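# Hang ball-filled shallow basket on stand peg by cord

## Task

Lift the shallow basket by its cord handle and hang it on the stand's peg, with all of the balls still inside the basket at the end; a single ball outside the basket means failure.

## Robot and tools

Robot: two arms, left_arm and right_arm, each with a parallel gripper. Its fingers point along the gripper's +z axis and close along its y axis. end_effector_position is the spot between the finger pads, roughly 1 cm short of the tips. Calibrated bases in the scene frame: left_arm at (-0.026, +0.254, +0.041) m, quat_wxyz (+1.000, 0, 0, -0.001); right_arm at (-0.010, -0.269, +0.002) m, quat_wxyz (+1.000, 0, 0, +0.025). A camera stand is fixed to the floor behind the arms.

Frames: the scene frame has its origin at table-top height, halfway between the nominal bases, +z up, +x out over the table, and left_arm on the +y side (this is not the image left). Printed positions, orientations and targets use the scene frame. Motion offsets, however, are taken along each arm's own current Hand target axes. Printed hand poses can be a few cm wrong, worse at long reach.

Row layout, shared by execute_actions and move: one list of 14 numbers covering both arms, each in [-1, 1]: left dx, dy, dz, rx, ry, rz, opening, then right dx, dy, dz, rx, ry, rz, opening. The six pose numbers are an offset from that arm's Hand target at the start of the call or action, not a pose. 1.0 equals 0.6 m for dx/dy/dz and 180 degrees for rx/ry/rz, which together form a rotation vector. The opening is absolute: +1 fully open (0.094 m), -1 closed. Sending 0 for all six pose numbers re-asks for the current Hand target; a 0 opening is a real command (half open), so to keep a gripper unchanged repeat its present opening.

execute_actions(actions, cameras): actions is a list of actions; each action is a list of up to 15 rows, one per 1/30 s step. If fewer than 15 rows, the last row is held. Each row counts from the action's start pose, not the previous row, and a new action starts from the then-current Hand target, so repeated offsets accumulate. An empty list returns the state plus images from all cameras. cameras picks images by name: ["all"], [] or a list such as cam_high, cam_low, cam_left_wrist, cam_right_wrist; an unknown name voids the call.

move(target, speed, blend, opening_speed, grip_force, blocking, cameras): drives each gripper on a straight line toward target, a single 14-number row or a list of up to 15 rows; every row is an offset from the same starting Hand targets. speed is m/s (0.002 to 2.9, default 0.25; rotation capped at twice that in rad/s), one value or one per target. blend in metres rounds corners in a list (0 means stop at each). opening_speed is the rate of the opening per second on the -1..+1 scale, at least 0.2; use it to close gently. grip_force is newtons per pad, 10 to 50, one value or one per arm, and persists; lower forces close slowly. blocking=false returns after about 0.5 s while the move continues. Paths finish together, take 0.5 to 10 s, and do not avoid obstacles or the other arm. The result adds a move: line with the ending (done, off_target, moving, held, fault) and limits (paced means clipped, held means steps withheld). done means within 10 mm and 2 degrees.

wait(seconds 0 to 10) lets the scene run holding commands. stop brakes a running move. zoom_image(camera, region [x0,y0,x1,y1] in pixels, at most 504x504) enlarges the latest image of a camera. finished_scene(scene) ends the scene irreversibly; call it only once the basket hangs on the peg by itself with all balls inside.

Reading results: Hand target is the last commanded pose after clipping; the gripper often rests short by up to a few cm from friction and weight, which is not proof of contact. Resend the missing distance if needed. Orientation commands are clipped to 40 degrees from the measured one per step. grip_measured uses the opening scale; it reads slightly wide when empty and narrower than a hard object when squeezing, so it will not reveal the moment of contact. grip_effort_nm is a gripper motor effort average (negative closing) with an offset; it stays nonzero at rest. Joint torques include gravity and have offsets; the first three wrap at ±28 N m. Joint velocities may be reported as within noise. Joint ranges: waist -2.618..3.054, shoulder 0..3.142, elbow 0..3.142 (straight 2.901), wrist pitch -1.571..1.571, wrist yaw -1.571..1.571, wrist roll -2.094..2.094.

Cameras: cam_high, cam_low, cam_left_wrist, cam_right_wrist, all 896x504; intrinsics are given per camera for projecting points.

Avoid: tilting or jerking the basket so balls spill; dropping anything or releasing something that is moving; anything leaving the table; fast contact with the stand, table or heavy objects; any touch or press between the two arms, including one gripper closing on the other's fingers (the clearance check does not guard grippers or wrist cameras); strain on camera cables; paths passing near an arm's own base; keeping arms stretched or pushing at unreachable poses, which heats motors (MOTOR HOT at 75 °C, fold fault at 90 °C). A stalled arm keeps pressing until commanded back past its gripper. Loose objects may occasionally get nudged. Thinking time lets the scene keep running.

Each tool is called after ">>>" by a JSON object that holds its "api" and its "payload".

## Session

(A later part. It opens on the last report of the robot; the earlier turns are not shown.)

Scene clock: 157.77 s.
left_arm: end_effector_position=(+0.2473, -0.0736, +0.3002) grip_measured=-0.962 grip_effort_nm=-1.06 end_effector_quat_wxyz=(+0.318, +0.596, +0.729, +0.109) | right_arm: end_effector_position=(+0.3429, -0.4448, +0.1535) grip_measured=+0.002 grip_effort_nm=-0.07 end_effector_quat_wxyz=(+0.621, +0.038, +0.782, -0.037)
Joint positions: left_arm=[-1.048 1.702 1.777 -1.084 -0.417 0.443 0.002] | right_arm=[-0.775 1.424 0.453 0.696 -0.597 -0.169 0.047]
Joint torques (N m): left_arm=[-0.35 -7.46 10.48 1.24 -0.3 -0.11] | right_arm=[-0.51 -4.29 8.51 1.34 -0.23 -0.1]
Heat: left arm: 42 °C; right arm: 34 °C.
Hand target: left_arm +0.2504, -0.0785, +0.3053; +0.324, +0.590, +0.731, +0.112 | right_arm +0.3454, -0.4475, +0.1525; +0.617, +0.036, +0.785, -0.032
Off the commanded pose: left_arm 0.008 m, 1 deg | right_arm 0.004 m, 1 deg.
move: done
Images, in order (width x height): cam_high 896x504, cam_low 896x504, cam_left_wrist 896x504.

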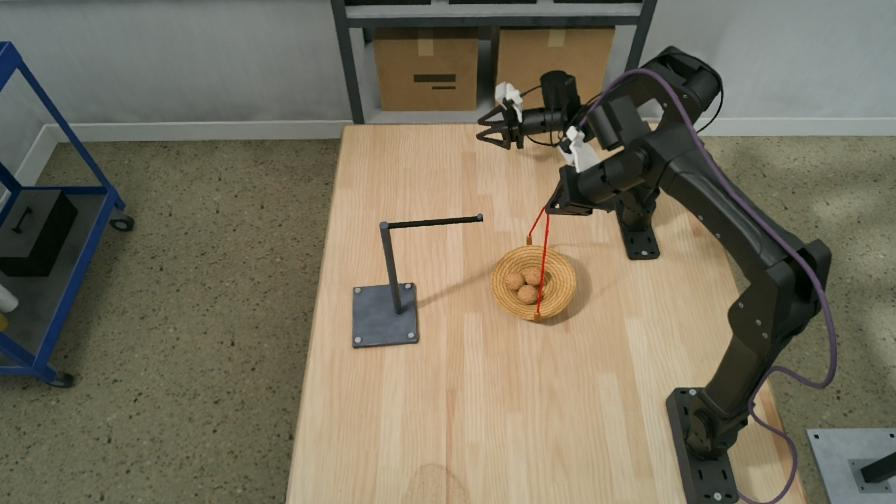

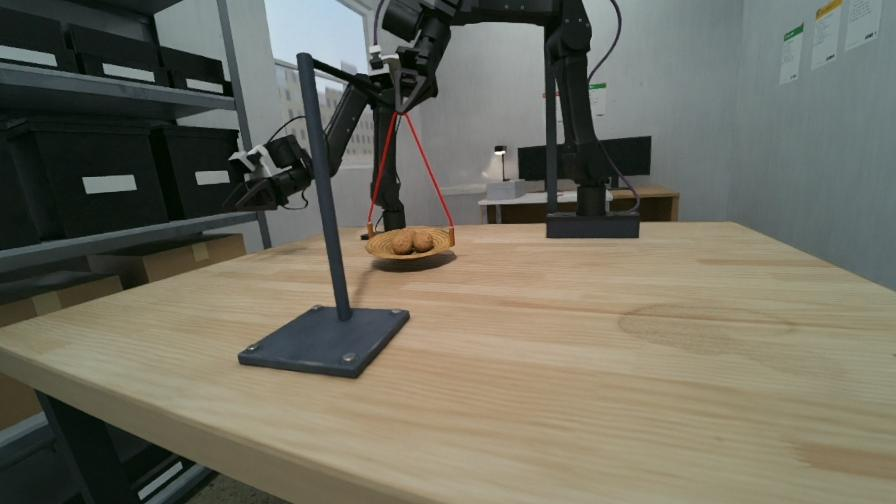

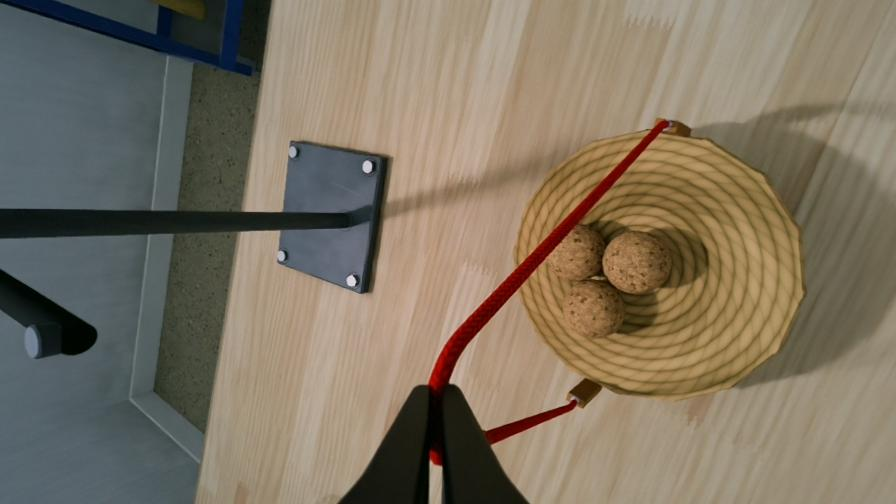

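>>> {"api": "move", "payload": {"target": [[0.0565,-0.0963,0.1347,0,0,0,-1,0,0,0,0,0,0,0],[0.1057,-0.3043,0.139,0.1904,0.1146,0.0109,-1,0,0,0,0,0,0,0],[0.1682,-0.4372,0.2525,0.1904,0.1146,0.0109,-1,0,0,0,0,0,0,0]], "speed": [0.04,0.12,0.08], "blend": [0.02,0.02,0], "cameras": ["cam_low","cam_left_wrist","cam_high"]}}

Scene clock: 196.50 s.
left_arm: end_effector_position=(+0.1302, -0.0928, +0.0268) grip_measured=-0.962 grip_effort_nm=-1.06 end_effector_quat_wxyz=(+0.014, +0.643, +0.766, -0.002) | right_arm: end_effector_position=(+0.3429, -0.4448, +0.1535) grip_measured=+0.002 grip_effort_nm=-0.08 end_effector_quat_wxyz=(+0.621, +0.038, +0.782, -0.037)
Joint positions: left_arm=[-1.153 2.075 1.37 -0.837 -0.009 0.242 0.002] | right_arm=[-0.775 1.424 0.453 0.696 -0.597 -0.169 0.047]
Joint torques (N m): left_arm=[-0.39 -9.05 4.98 0.48 0.1 -0.09] | right_arm=[-0.53 -4.29 8.53 1.35 -0.23 -0.09]
Heat: left arm: 42 °C; right arm: 34 °C.
Hand target: left_arm +0.1253, -0.0903, +0.0116; +0.001, +0.642, +0.766, +0.000 | right_arm +0.3454, -0.4475, +0.1525; +0.617, +0.036, +0.785, -0.032
Off the commanded pose: left_arm 0.016 m, 2 deg | right_arm 0.004 m, 1 deg.
move: off_target (left_arm)
Images, in order (width x height): cam_high 896x504, cam_low 896x504, cam_left_wrist 896x504.

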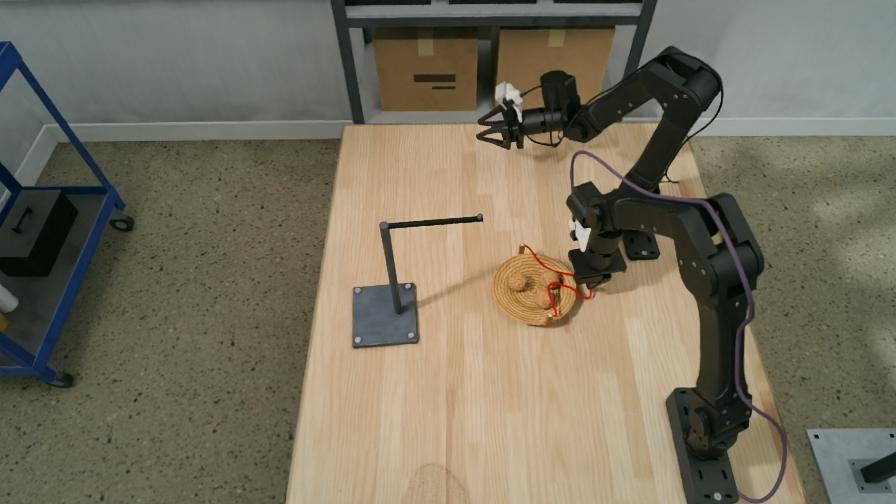

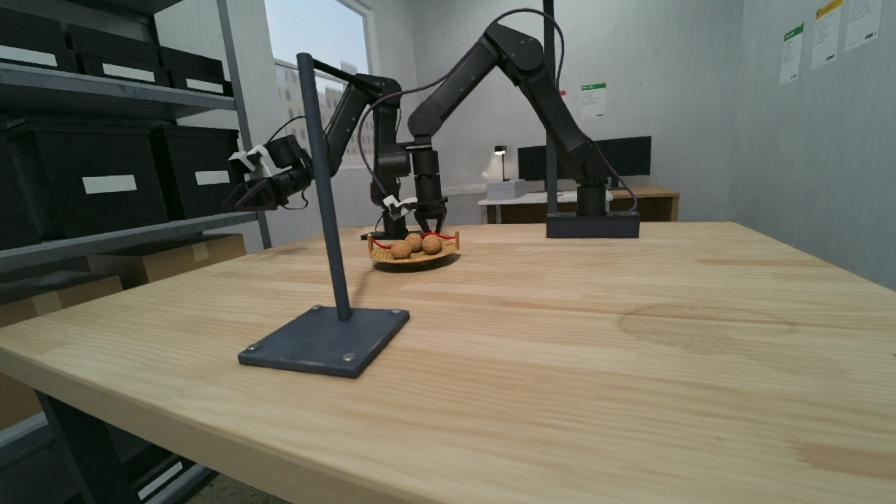

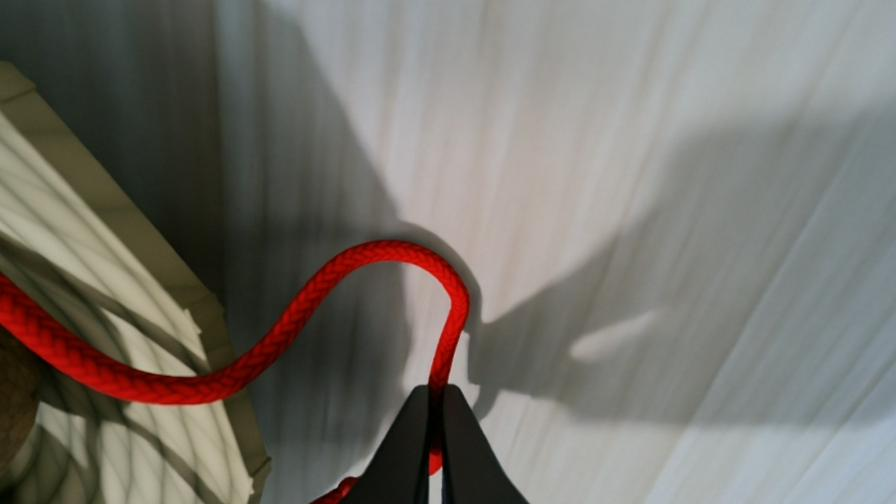

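>>> {"api": "move", "payload": {"target": [[0,0,0.02,0,0,0,-1,0,0,0,0,0,0,0],[0,0,0.02,0,0,0,-0.7,0,0,0,0,0,0,0]], "speed": 0.04, "cameras": ["cam_left_wrist"]}}

Scene clock: 206.97 s.
left_arm: end_effector_position=(+0.1311, -0.0947, +0.0168) grip_measured=-0.703 grip_effort_nm=0.12 end_effector_quat_wxyz=(+0.017, +0.643, +0.766, -0.004) | right_arm: end_effector_position=(+0.3429, -0.4448, +0.1535) grip_measured=+0.002 grip_effort_nm=-0.08 end_effector_quat_wxyz=(+0.621, +0.038, +0.782, -0.037)
Joint positions: left_arm=[-1.153 2.095 1.355 -0.797 -0.009 0.242 0.014] | right_arm=[-0.775 1.424 0.453 0.696 -0.597 -0.169 0.047]
Joint torques (N m): left_arm=[-0.39 -8.84 4.68 0.49 0.1 -0.07] | right_arm=[-0.51 -4.25 8.49 1.34 -0.24 -0.11]
Heat: left arm: 41 °C; right arm: 34 °C.
Hand target: left_arm +0.1254, -0.0905, -0.0003; +0.001, +0.642, +0.767, +0.000 | right_arm +0.3454, -0.4475, +0.1525; +0.617, +0.036, +0.785, -0.032
Off the commanded pose: left_arm 0.019 m, 2 deg | right_arm 0.004 m, 1 deg.
move: off_target (left_arm); target 2's new opening was sent with left_arm's hand 0.018 m and 2 deg from that target
Images, in order (width x height): cam_left_wrist 896x504.

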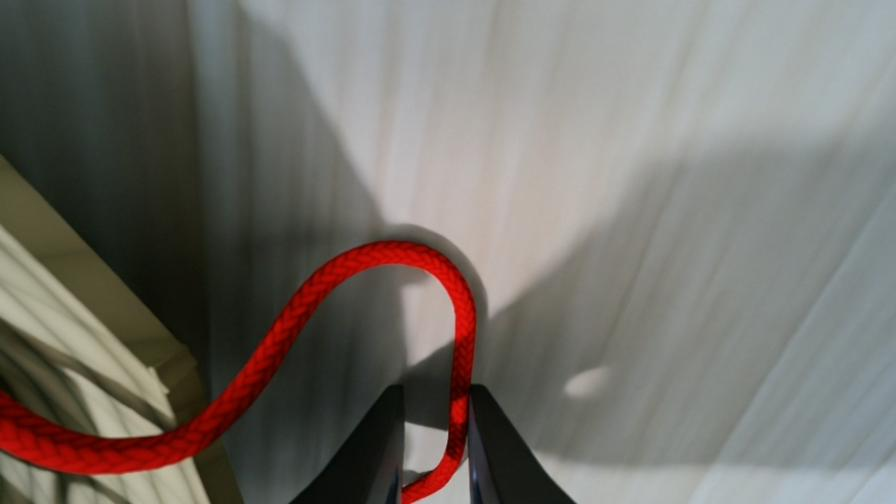

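>>> {"api": "move", "payload": {"target": [[0.018,-0.003,0.008,0,0,0,-0.7,0,0,0,0,0,0,0]], "speed": 0.03, "cameras": ["cam_left_wrist"]}}

Scene clock: 214.80 s.
left_arm: end_effector_position=(+0.1298, -0.0920, +0.0129) grip_measured=-0.703 grip_effort_nm=0.11 end_effector_quat_wxyz=(+0.021, +0.643, +0.766, -0.006) | right_arm: end_effector_position=(+0.3429, -0.4448, +0.1535) grip_measured=+0.002 grip_effort_nm=-0.08 end_effector_quat_wxyz=(+0.621, +0.038, +0.782, -0.037)
Joint positions: left_arm=[-1.153 2.085 1.321 -0.764 -0.009 0.242 0.014] | right_arm=[-0.775 1.424 0.453 0.696 -0.597 -0.169 0.047]
Joint torques (N m): left_arm=[-0.23 -10.03 2.37 0.56 0.1 -0.05] | right_arm=[-0.5 -4.25 8.51 1.34 -0.24 -0.09]
Heat: left arm: 40 °C; right arm: 34 °C.
Hand target: left_arm +0.1217, -0.0801, -0.0051; +0.001, +0.642, +0.767, +0.000 | right_arm +0.3454, -0.4475, +0.1525; +0.617, +0.036, +0.785, -0.032
Off the commanded pose: left_arm 0.023 m, 2 deg | right_arm 0.004 m, 1 deg.
move: off_target (left_arm)
Images, in order (width x height): cam_left_wrist 896x504.

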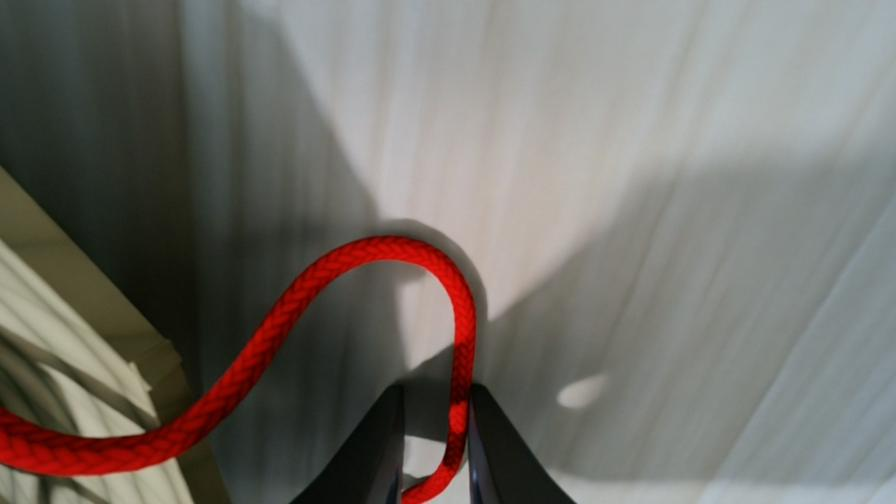

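>>> {"api": "move", "payload": {"target": [[0.003,0,-0.012,0,0,0,-0.7,0,0,0,0,0,0,0]], "speed": 0.03, "cameras": ["cam_left_wrist"]}}

Scene clock: 219.93 s.
left_arm: end_effector_position=(+0.1298, -0.0921, +0.0132) grip_measured=-0.703 grip_effort_nm=0.12 end_effector_quat_wxyz=(+0.022, +0.643, +0.766, -0.006) | right_arm: end_effector_position=(+0.3429, -0.4448, +0.1535) grip_measured=+0.002 grip_effort_nm=-0.07 end_effector_quat_wxyz=(+0.621, +0.038, +0.782, -0.037)
Joint positions: left_arm=[-1.153 2.084 1.321 -0.764 -0.009 0.242 0.014] | right_arm=[-0.775 1.424 0.453 0.696 -0.597 -0.169 0.047]
Joint torques (N m): left_arm=[-0.13 -11.63 2.55 0.32 0.1 -0.04] | right_arm=[-0.51 -4.27 8.47 1.34 -0.25 -0.1]
Heat: left arm: 39 °C; right arm: 34 °C.
Hand target: left_arm +0.1214, -0.0783, +0.0020; +0.001, +0.642, +0.767, +0.000 | right_arm +0.3454, -0.4475, +0.1525; +0.617, +0.036, +0.785, -0.032
Off the commanded pose: left_arm 0.020 m, 2 deg | right_arm 0.004 m, 1 deg.
move: off_target (left_arm)
Images, in order (width x height): cam_left_wrist 896x504.

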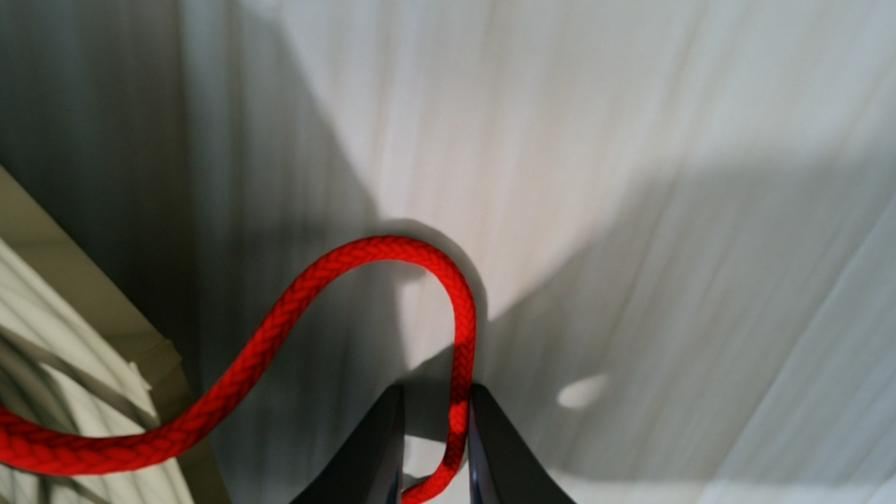

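>>> {"api": "move", "payload": {"target": [[0.012,0,-0.035,0,0,0,-0.7,0,0,0,0,0,0,0]], "speed": 0.06, "cameras": ["cam_left_wrist"]}}

Scene clock: 226.60 s.
left_arm: end_effector_position=(+0.1228, -0.0762, +0.0142) grip_measured=-0.703 grip_effort_nm=0.11 end_effector_quat_wxyz=(+0.001, +0.643, +0.766, +0.004) | right_arm: end_effector_position=(+0.3429, -0.4448, +0.1535) grip_measured=+0.002 grip_effort_nm=-0.07 end_effector_quat_wxyz=(+0.621, +0.038, +0.782, -0.037)
Joint positions: left_arm=[-1.153 2.062 1.292 -0.802 -0.009 0.242 0.014] | right_arm=[-0.775 1.424 0.453 0.696 -0.597 -0.169 0.047]
Joint torques (N m): left_arm=[0.23 -15.34 4.41 -0.03 0.1 0] | right_arm=[-0.54 -4.29 8.5 1.34 -0.23 -0.1]
Heat: left arm: 39 °C; right arm: 34 °C.
Hand target: left_arm +0.1201, -0.0713, +0.0231; +0.001, +0.642, +0.767, +0.000 | right_arm +0.3454, -0.4475, +0.1525; +0.617, +0.036, +0.785, -0.032
Off the commanded pose: left_arm 0.010 m, 0 deg | right_arm 0.004 m, 1 deg.
move: done
Images, in order (width x height): cam_left_wrist 896x504.

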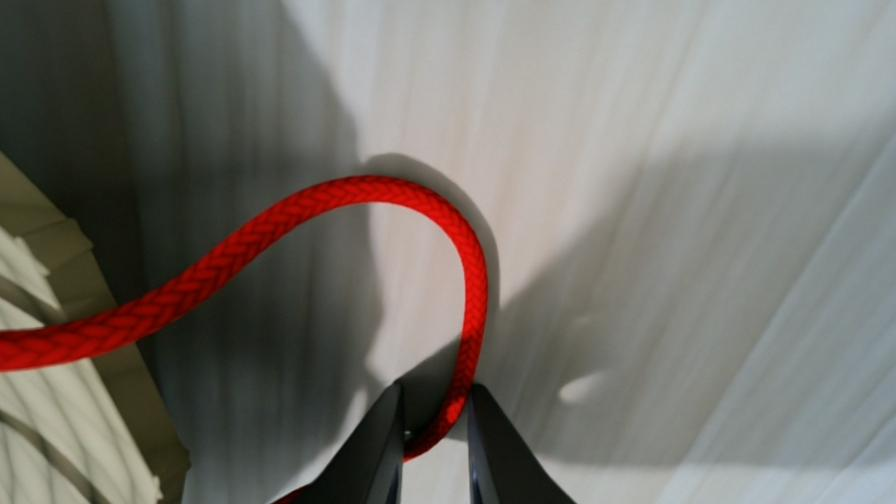

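>>> {"api": "move", "payload": {"target": [[0,0,0.035,0,0,0,-0.7,0,0,0,0,0,0,0],[0,0,0.035,0,0,0,-1,0,0,0,0,0,0,0]], "speed": 0.04, "opening_speed": 0.6, "cameras": ["cam_left_wrist"]}}

Scene clock: 235.07 s.
left_arm: end_effector_position=(+0.1242, -0.0759, +0.0129) grip_measured=-0.959 grip_effort_nm=-0.98 end_effector_quat_wxyz=(+0.007, +0.643, +0.766, +0.005) | right_arm: end_effector_position=(+0.3429, -0.4448, +0.1535) grip_measured=+0.002 grip_effort_nm=-0.07 end_effector_quat_wxyz=(+0.621, +0.038, +0.782, -0.037)
Joint positions: left_arm=[-1.152 2.057 1.278 -0.783 -0.015 0.242 0.002] | right_arm=[-0.775 1.424 0.453 0.696 -0.597 -0.169 0.047]
Joint torques (N m): left_arm=[0.18 -10.84 2.96 0.64 0.16 0] | right_arm=[-0.51 -4.26 8.47 1.34 -0.24 -0.11]
Heat: left arm: 39 °C; right arm: 34 °C.
Hand target: left_arm +0.1202, -0.0711, +0.0021; +0.001, +0.642, +0.767, +0.000 | right_arm +0.3454, -0.4475, +0.1525; +0.617, +0.036, +0.785, -0.032
Off the commanded pose: left_arm 0.012 m, 1 deg | right_arm 0.004 m, 1 deg.
move: off_target (left_arm); target 2's new opening was sent with left_arm's hand 0.012 m and 0 deg from that target
Images, in order (width x height): cam_left_wrist 896x504.

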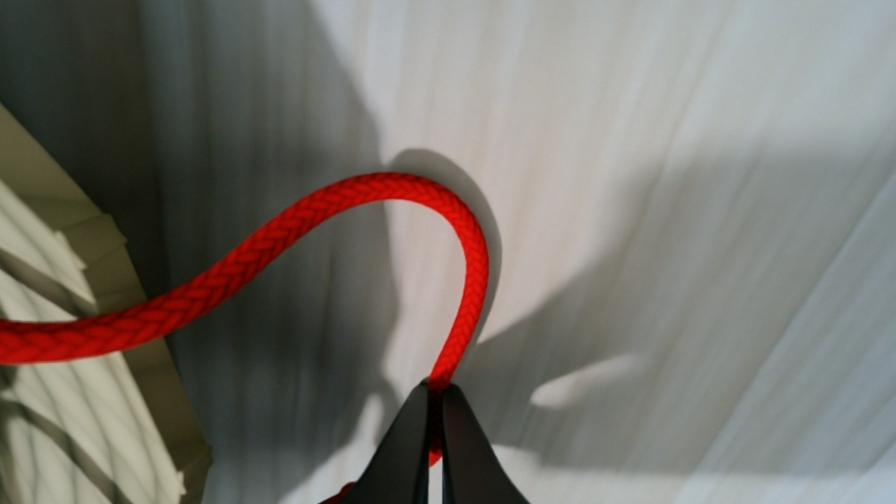

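>>> {"api": "move", "payload": {"target": [[-0.0322,0.0958,-0.1967,0,0,0,-1,0,0,0,0,0,0,0],[-0.0717,0.1953,-0.3633,-0.1904,-0.1146,-0.0109,-1,0,0,0,0,0,0,0],[-0.0717,0.1953,-0.4967,-0.1904,-0.1146,-0.0109,-1,0,0,0,0,0,0,0]], "speed": [0.12,0.12,0.03], "blend": [0.02,0.01,0], "cameras": ["cam_low","cam_left_wrist","cam_high"]}}

>>> {"api": "zoom_image", "payload": {"camera": "cam_low", "region": [330, 90, 510, 290]}}

Scene clock: 253.97 s.
left_arm: end_effector_position=(+0.2413, -0.0875, +0.2933) grip_measured=-0.963 grip_effort_nm=-1.06 end_effector_quat_wxyz=(+0.316, +0.591, +0.734, +0.110) | right_arm: end_effector_position=(+0.3429, -0.4448, +0.1535) grip_measured=+0.002 grip_effort_nm=-0.07 end_effector_quat_wxyz=(+0.621, +0.038, +0.782, -0.037)
Joint positions: left_arm=[-1.086 1.743 1.801 -1.09 -0.443 0.39 0.002] | right_arm=[-0.775 1.424 0.453 0.696 -0.597 -0.169 0.047]
Joint torques (N m): left_arm=[-0.5 -8.54 10.33 1.18 -0.28 0.04] | right_arm=[-0.49 -4.29 8.49 1.35 -0.23 -0.09]
Heat: left arm: 40 °C; right arm: 34 °C.
Hand target: left_arm +0.2426, -0.0928, +0.3003; +0.324, +0.590, +0.731, +0.112 | right_arm +0.3454, -0.4475, +0.1525; +0.617, +0.036, +0.785, -0.032
Off the commanded pose: left_arm 0.009 m, 1 deg | right_arm 0.004 m, 1 deg.
move: done
Images, in order (width x height): cam_high 896x504, cam_low 896x504, cam_left_wrist 896x504.

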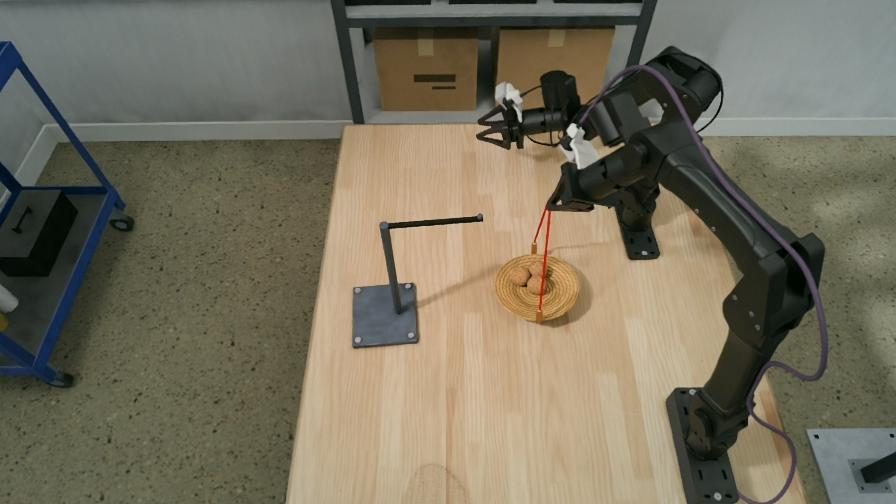

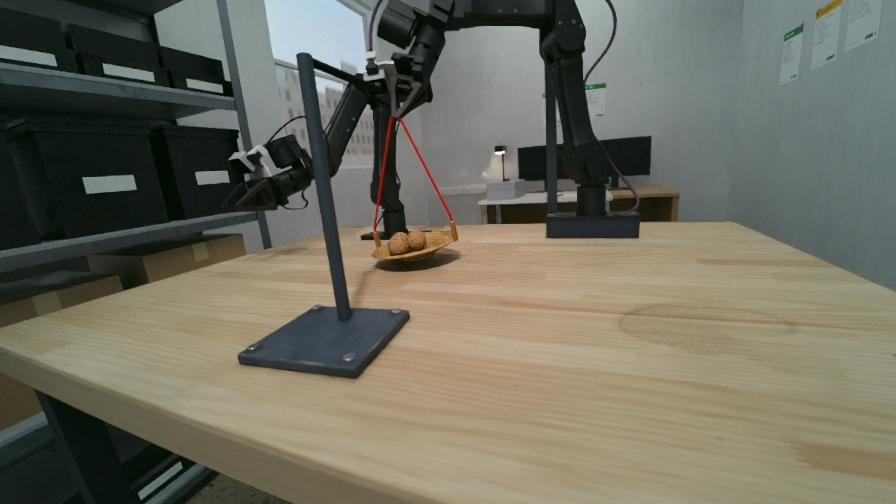

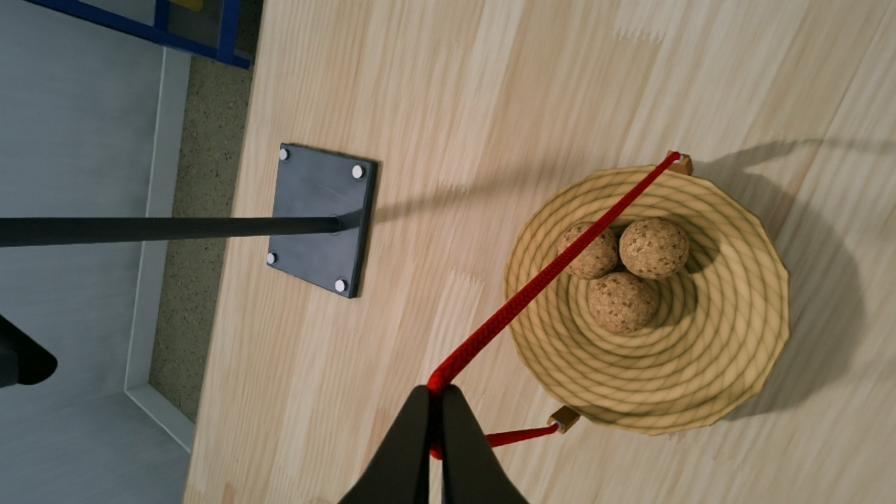

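Scaled by 2.520 from the camera's 896x504 image, which has a finer 1280x720 frame.

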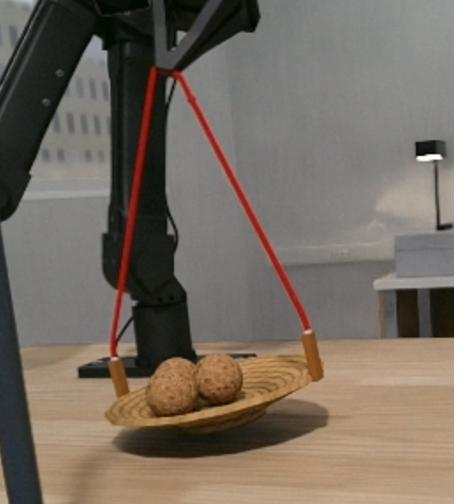

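>>> {"api": "move", "payload": {"target": [0.0235,0.1697,-0.103,0,0,0,-1,0,0,0,0,0,0,0], "speed": 0.04, "cameras": ["cam_low","cam_left_wrist","cam_high"]}}

>>> {"api": "zoom_image", "payload": {"camera": "cam_low", "region": [280, 30, 500, 260]}}

>>> {"api": "zoom_image", "payload": {"camera": "cam_high", "region": [370, 150, 590, 330]}}

Scene clock: 280.30 s.
left_arm: end_effector_position=(+0.2797, -0.0360, +0.3984) grip_measured=-0.963 grip_effort_nm=-1.06 end_effector_quat_wxyz=(+0.324, +0.591, +0.731, +0.108) | right_arm: end_effector_position=(+0.3429, -0.4448, +0.1535) grip_measured=+0.002 grip_effort_nm=-0.08 end_effector_quat_wxyz=(+0.621, +0.038, +0.782, -0.037)
Joint positions: left_arm=[-0.903 1.895 2.472 -1.527 -0.342 0.564 0.002] | right_arm=[-0.775 1.424 0.453 0.696 -0.597 -0.169 0.047]
Joint torques (N m): left_arm=[0.42 -7.57 8.16 1.33 -0.18 0.06] | right_arm=[-0.53 -4.25 8.5 1.35 -0.24 -0.1]
Motor temperatures (°C): left_arm=[23 36 44 31 26 26 30] | right_arm=[24 27 35 34 24 24 25]
Heat: left arm: 44 °C; right arm: 35 °C.
Hand target: left_arm +0.2844, -0.0377, +0.3984; +0.324, +0.590, +0.731, +0.112 | right_arm +0.3454, -0.4475, +0.1525; +0.617, +0.036, +0.785, -0.032
Off the commanded pose: left_arm 0.005 m, 0 deg | right_arm 0.004 m, 1 deg.
move: done
Images, in order (width x height): cam_high 896x504, cam_low 896x504, cam_left_wrist 896x504.

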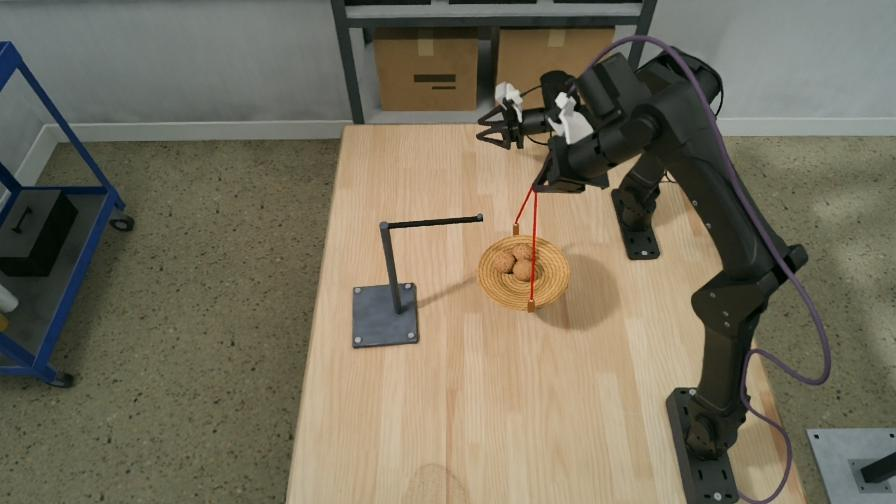

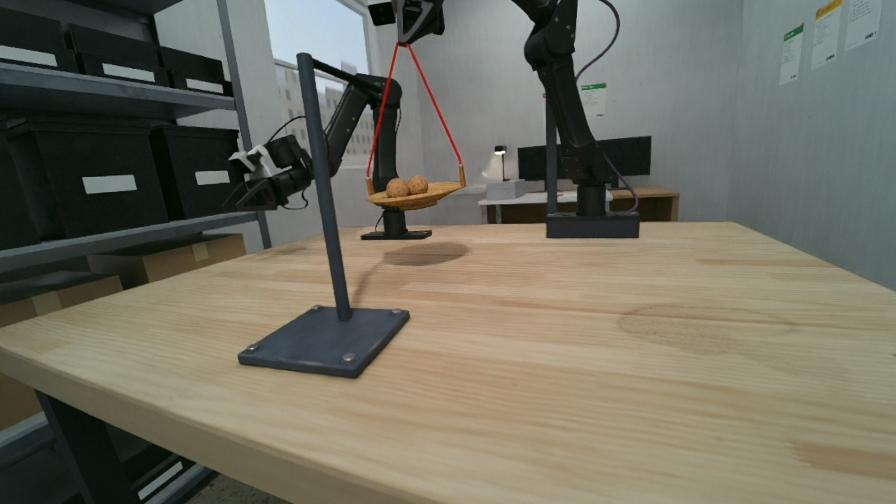

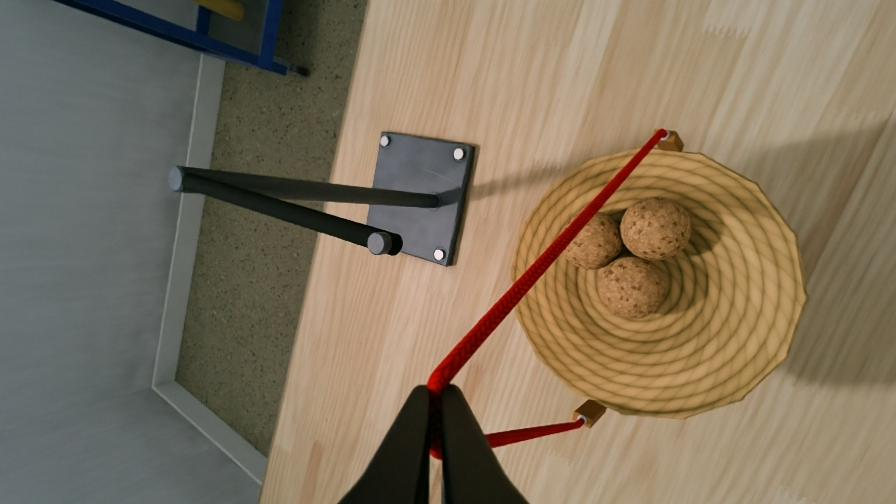

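Scaled by 2.191 from the camera's 896x504 image, which has a finer 1280x720 frame.

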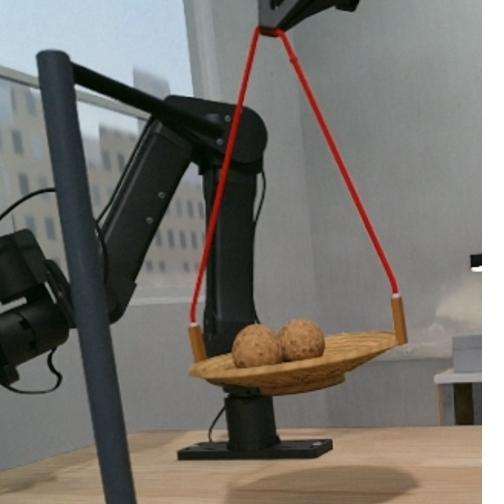

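Scaled by 2.291 from the camera's 896x504 image, which has a finer 1280x720 frame.

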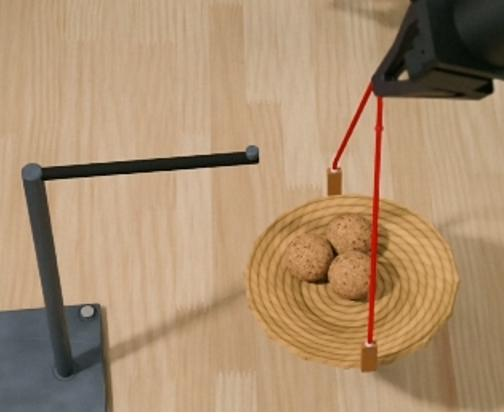

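>>> {"api": "move", "payload": {"target": [-0.004,0.1438,0.1047,0,0,0,-1,0,0,0,0,0,0,0], "speed": 0.035, "cameras": ["cam_low","cam_left_wrist","cam_high"]}}

>>> {"api": "zoom_image", "payload": {"camera": "cam_low", "region": [280, 0, 500, 250]}}

>>> {"api": "zoom_image", "payload": {"camera": "cam_high", "region": [370, 140, 590, 320]}}

Scene clock: 291.17 s.
left_arm: end_effector_position=(+0.3797, -0.0232, +0.3959) grip_measured=-0.963 grip_effort_nm=-1.06 end_effector_quat_wxyz=(+0.356, +0.586, +0.718, +0.116) | right_arm: end_effector_position=(+0.3429, -0.4448, +0.1535) grip_measured=+0.002 grip_effort_nm=-0.07 end_effector_quat_wxyz=(+0.621, +0.038, +0.782, -0.037)
Joint positions: left_arm=[-0.677 2.166 2.838 -1.499 -0.213 0.773 0.002] | right_arm=[-0.775 1.424 0.453 0.696 -0.597 -0.169 0.047]
Joint torques (N m): left_arm=[0.42 -9.55 7.82 1.98 -0.02 0.07] | right_arm=[-0.53 -4.26 8.5 1.34 -0.23 -0.1]
Heat: left arm: 43 °C; right arm: 35 °C.
Hand target: left_arm +0.3908, -0.0298, +0.3983; +0.324, +0.590, +0.731, +0.112 | right_arm +0.3454, -0.4475, +0.1525; +0.617, +0.036, +0.785, -0.032
Off the commanded pose: left_arm 0.013 m, 4 deg | right_arm 0.004 m, 1 deg.
elbow stopped short (left arm): the move would have taken joint 3 (elbow) straighter than the controller allows.
move: off_target (left_arm)
Images, in order (width x height): cam_high 896x504, cam_low 896x504, cam_left_wrist 896x504.

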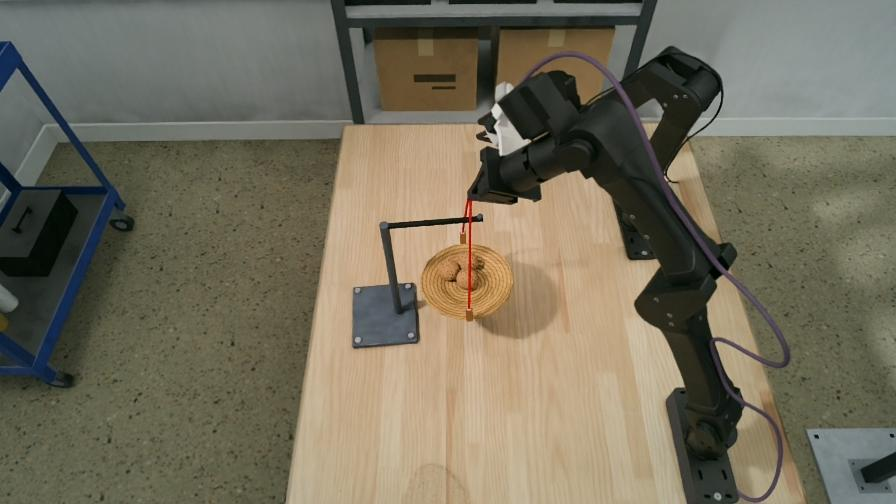

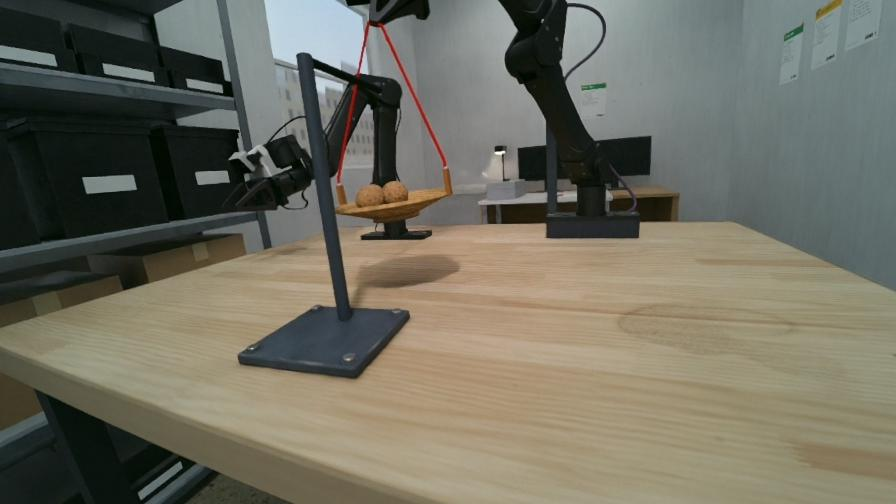

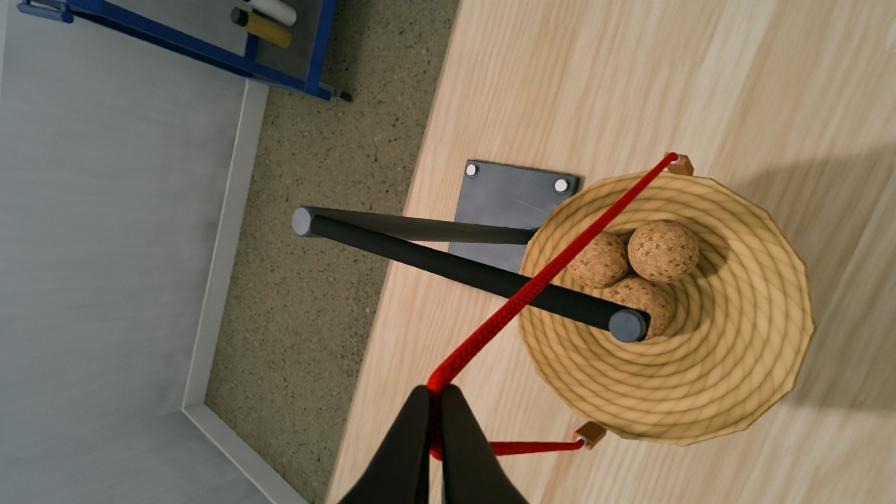

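Scaled by 2.016 from the camera's 896x504 image, which has a finer 1280x720 frame.

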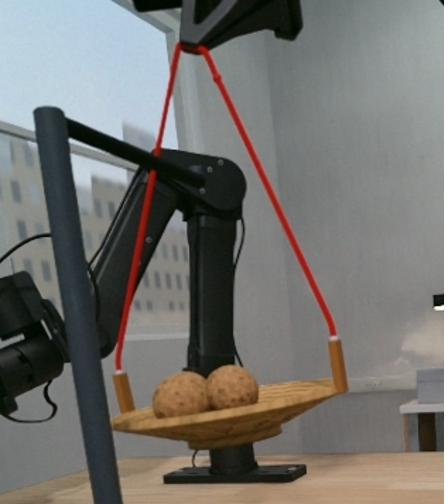

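Scaled by 2.291 from the camera's 896x504 image, which has a finer 1280x720 frame.

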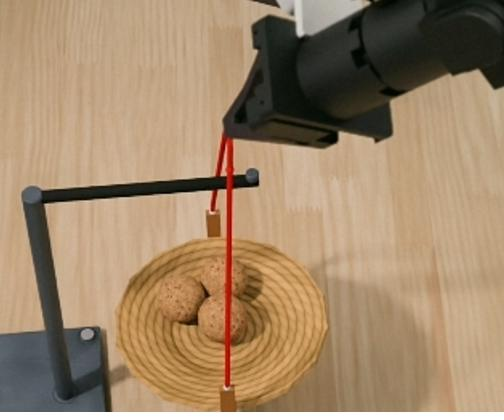

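>>> {"api": "move", "payload": {"target": [0.0177,-0.0253,0.075,0,0,0,-1,0,0,0,0,0,0,0], "speed": 0.03, "cameras": ["cam_low","cam_left_wrist","cam_high"]}}

>>> {"api": "zoom_image", "payload": {"camera": "cam_low", "region": [310, 30, 430, 130]}}

>>> {"api": "zoom_image", "payload": {"camera": "cam_high", "region": [370, 170, 520, 290]}}

>>> {"api": "zoom_image", "payload": {"camera": "cam_left_wrist", "region": [340, 280, 560, 480]}}

Scene clock: 307.03 s.
left_arm: end_effector_position=(+0.3944, -0.0291, +0.3622) grip_measured=-0.963 grip_effort_nm=-1.05 end_effector_quat_wxyz=(+0.325, +0.593, +0.728, +0.113) | right_arm: end_effector_position=(+0.3429, -0.4448, +0.1535) grip_measured=+0.002 grip_effort_nm=-0.07 end_effector_quat_wxyz=(+0.621, +0.038, +0.782, -0.037)
Joint positions: left_arm=[-0.664 2.193 2.751 -1.45 -0.202 0.773 0.002] | right_arm=[-0.775 1.424 0.453 0.696 -0.597 -0.169 0.047]
Joint torques (N m): left_arm=[0.55 -10.21 5.7 1.83 -0.03 -0.03] | right_arm=[-0.54 -4.25 8.49 1.35 -0.23 -0.1]
Heat: left arm: 42 °C; right arm: 35 °C.
Hand target: left_arm +0.4051, -0.0340, +0.3519; +0.324, +0.590, +0.731, +0.112 | right_arm +0.3454, -0.4475, +0.1525; +0.617, +0.036, +0.785, -0.032
Off the commanded pose: left_arm 0.016 m, 0 deg | right_arm 0.004 m, 1 deg.
move: off_target (left_arm)
Images, in order (width x height): cam_high 896x504, cam_low 896x504, cam_left_wrist 896x504.

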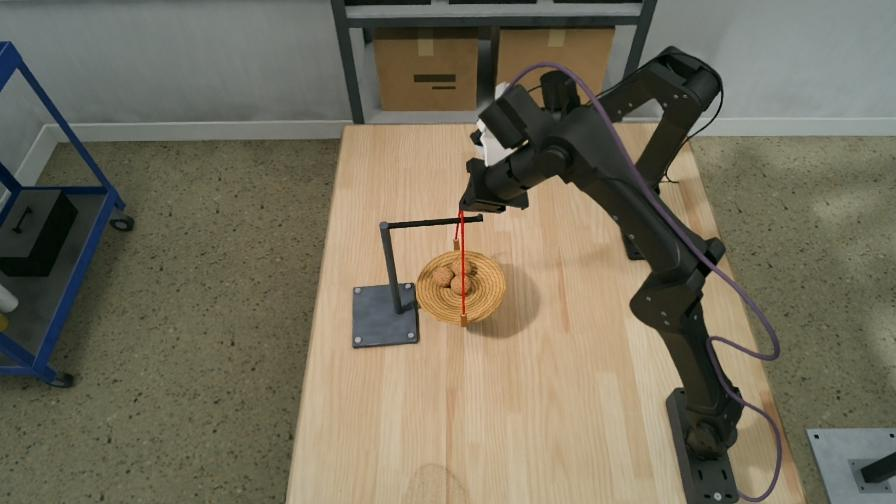

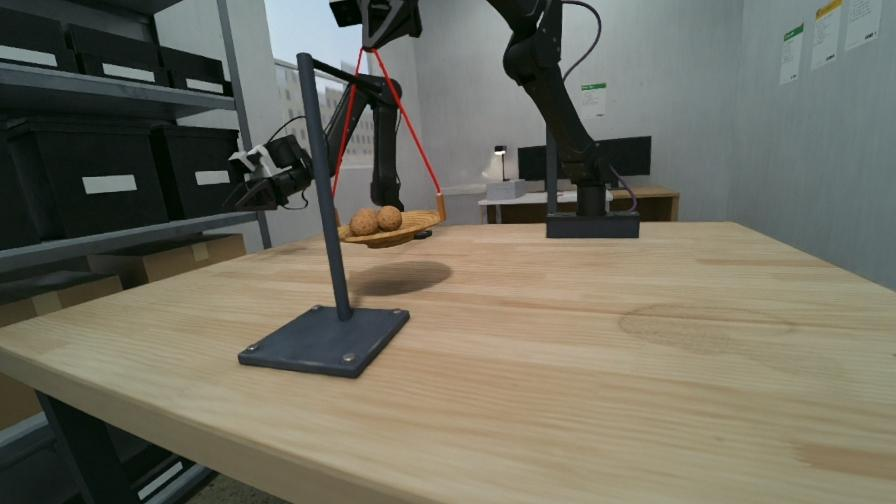

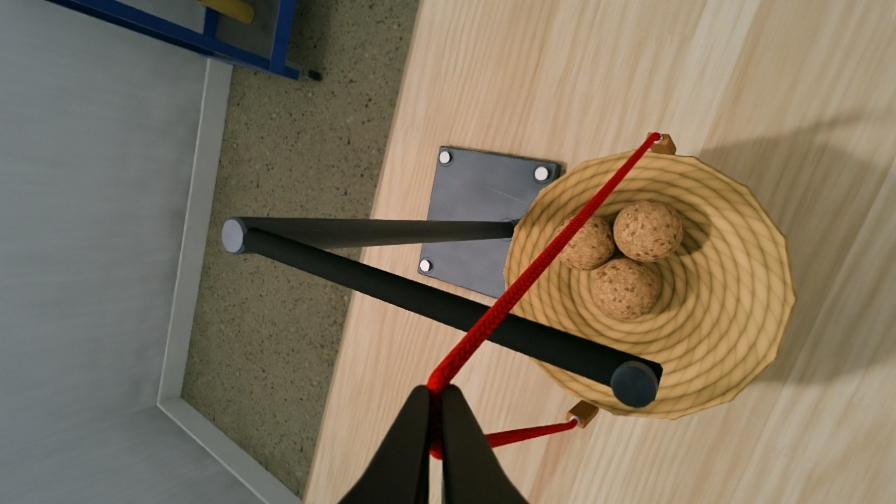

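Scaled by 4.200 from the camera's 896x504 image, which has a finer 1280x720 frame.

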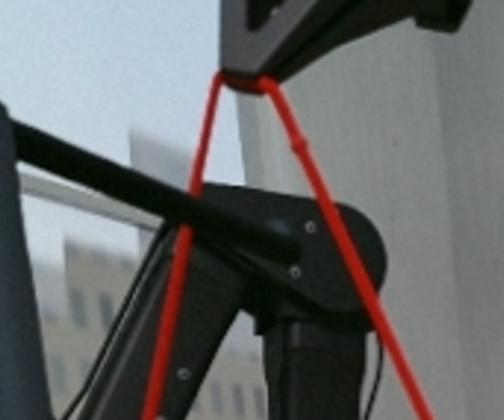

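Scaled by 3.360 from the camera's 896x504 image, which has a finer 1280x720 frame.

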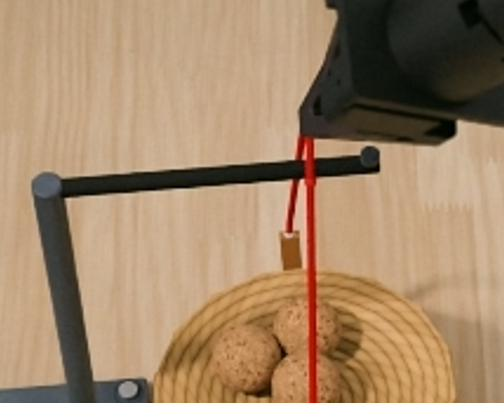

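Scaled by 2.291 from the camera's 896x504 image, which has a finer 1280x720 frame.

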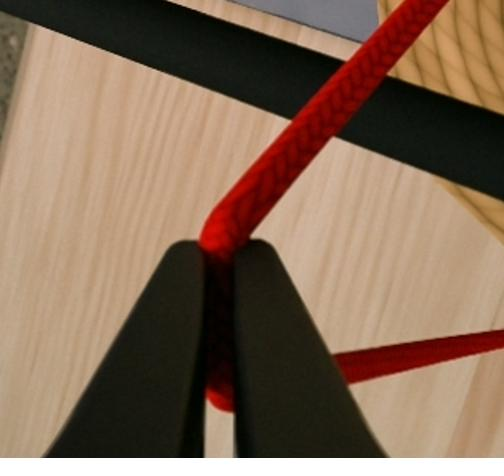

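>>> {"api": "move", "payload": {"target": [0.0152,-0.015,0.0305,0,0,0,-1,0,0,0,0,0,0,0], "speed": 0.03, "cameras": ["cam_low","cam_left_wrist"]}}

>>> {"api": "zoom_image", "payload": {"camera": "cam_low", "region": [310, 30, 430, 130]}}

Scene clock: 320.10 s.
left_arm: end_effector_position=(+0.4035, -0.0328, +0.3235) grip_measured=-0.963 grip_effort_nm=-1.05 end_effector_quat_wxyz=(+0.307, +0.597, +0.733, +0.112) | right_arm: end_effector_position=(+0.3429, -0.4448, +0.1535) grip_measured=+0.002 grip_effort_nm=-0.07 end_effector_quat_wxyz=(+0.621, +0.038, +0.782, -0.037)
Joint positions: left_arm=[-0.657 2.102 2.425 -1.254 -0.198 0.773 0.002] | right_arm=[-0.775 1.424 0.453 0.696 -0.597 -0.169 0.047]
Joint torques (N m): left_arm=[0.69 -14.86 4.81 1.93 -0.02 0.03] | right_arm=[-0.51 -4.25 8.5 1.34 -0.23 -0.11]
Heat: left arm: 41 °C; right arm: 35 °C.
Hand target: left_arm +0.4082, -0.0320, +0.3297; +0.324, +0.590, +0.731, +0.112 | right_arm +0.3454, -0.4475, +0.1525; +0.617, +0.036, +0.785, -0.032
Off the commanded pose: left_arm 0.008 m, 2 deg | right_arm 0.004 m, 1 deg.
move: done
Images, in order (width x height): cam_low 896x504, cam_left_wrist 896x504.

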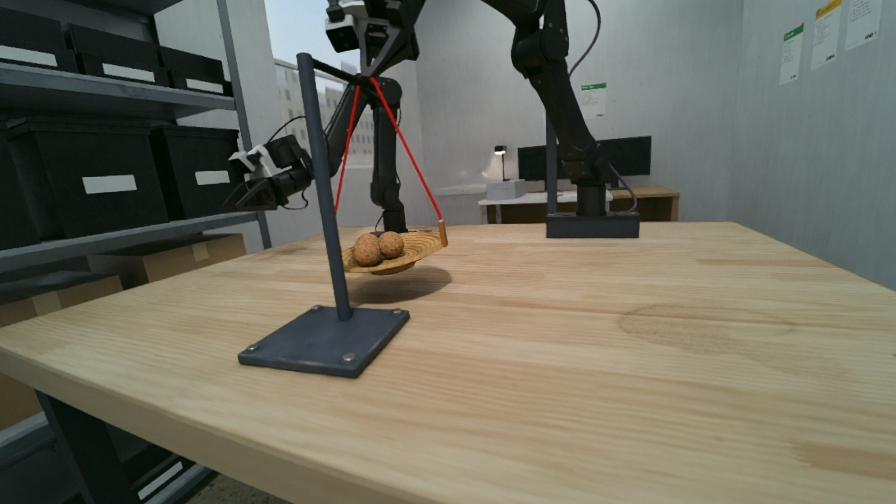

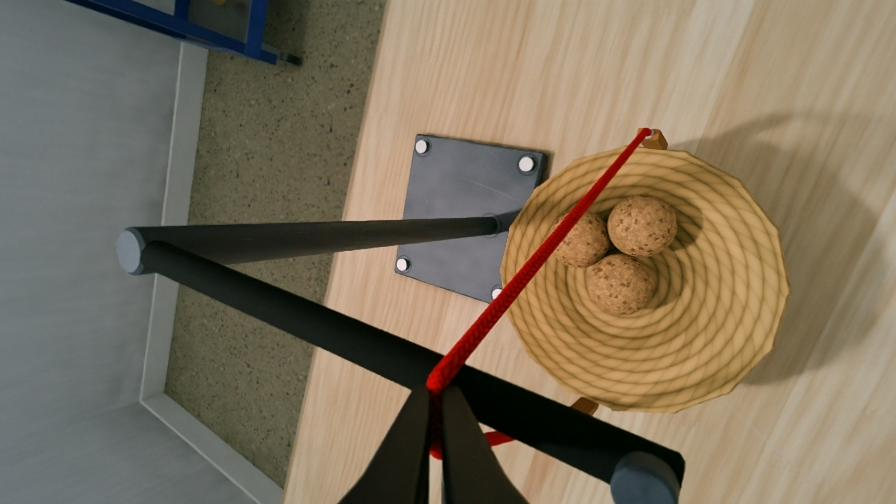

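Scaled by 4.200 from the camera's 896x504 image, which has a finer 1280x720 frame.

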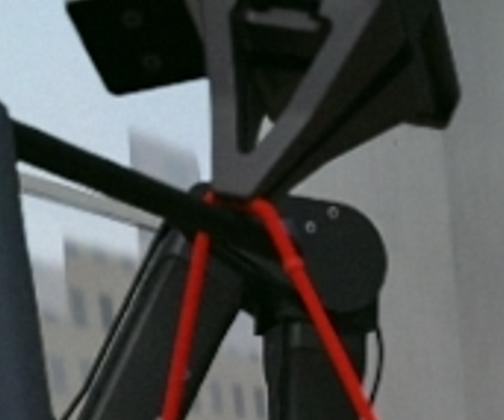

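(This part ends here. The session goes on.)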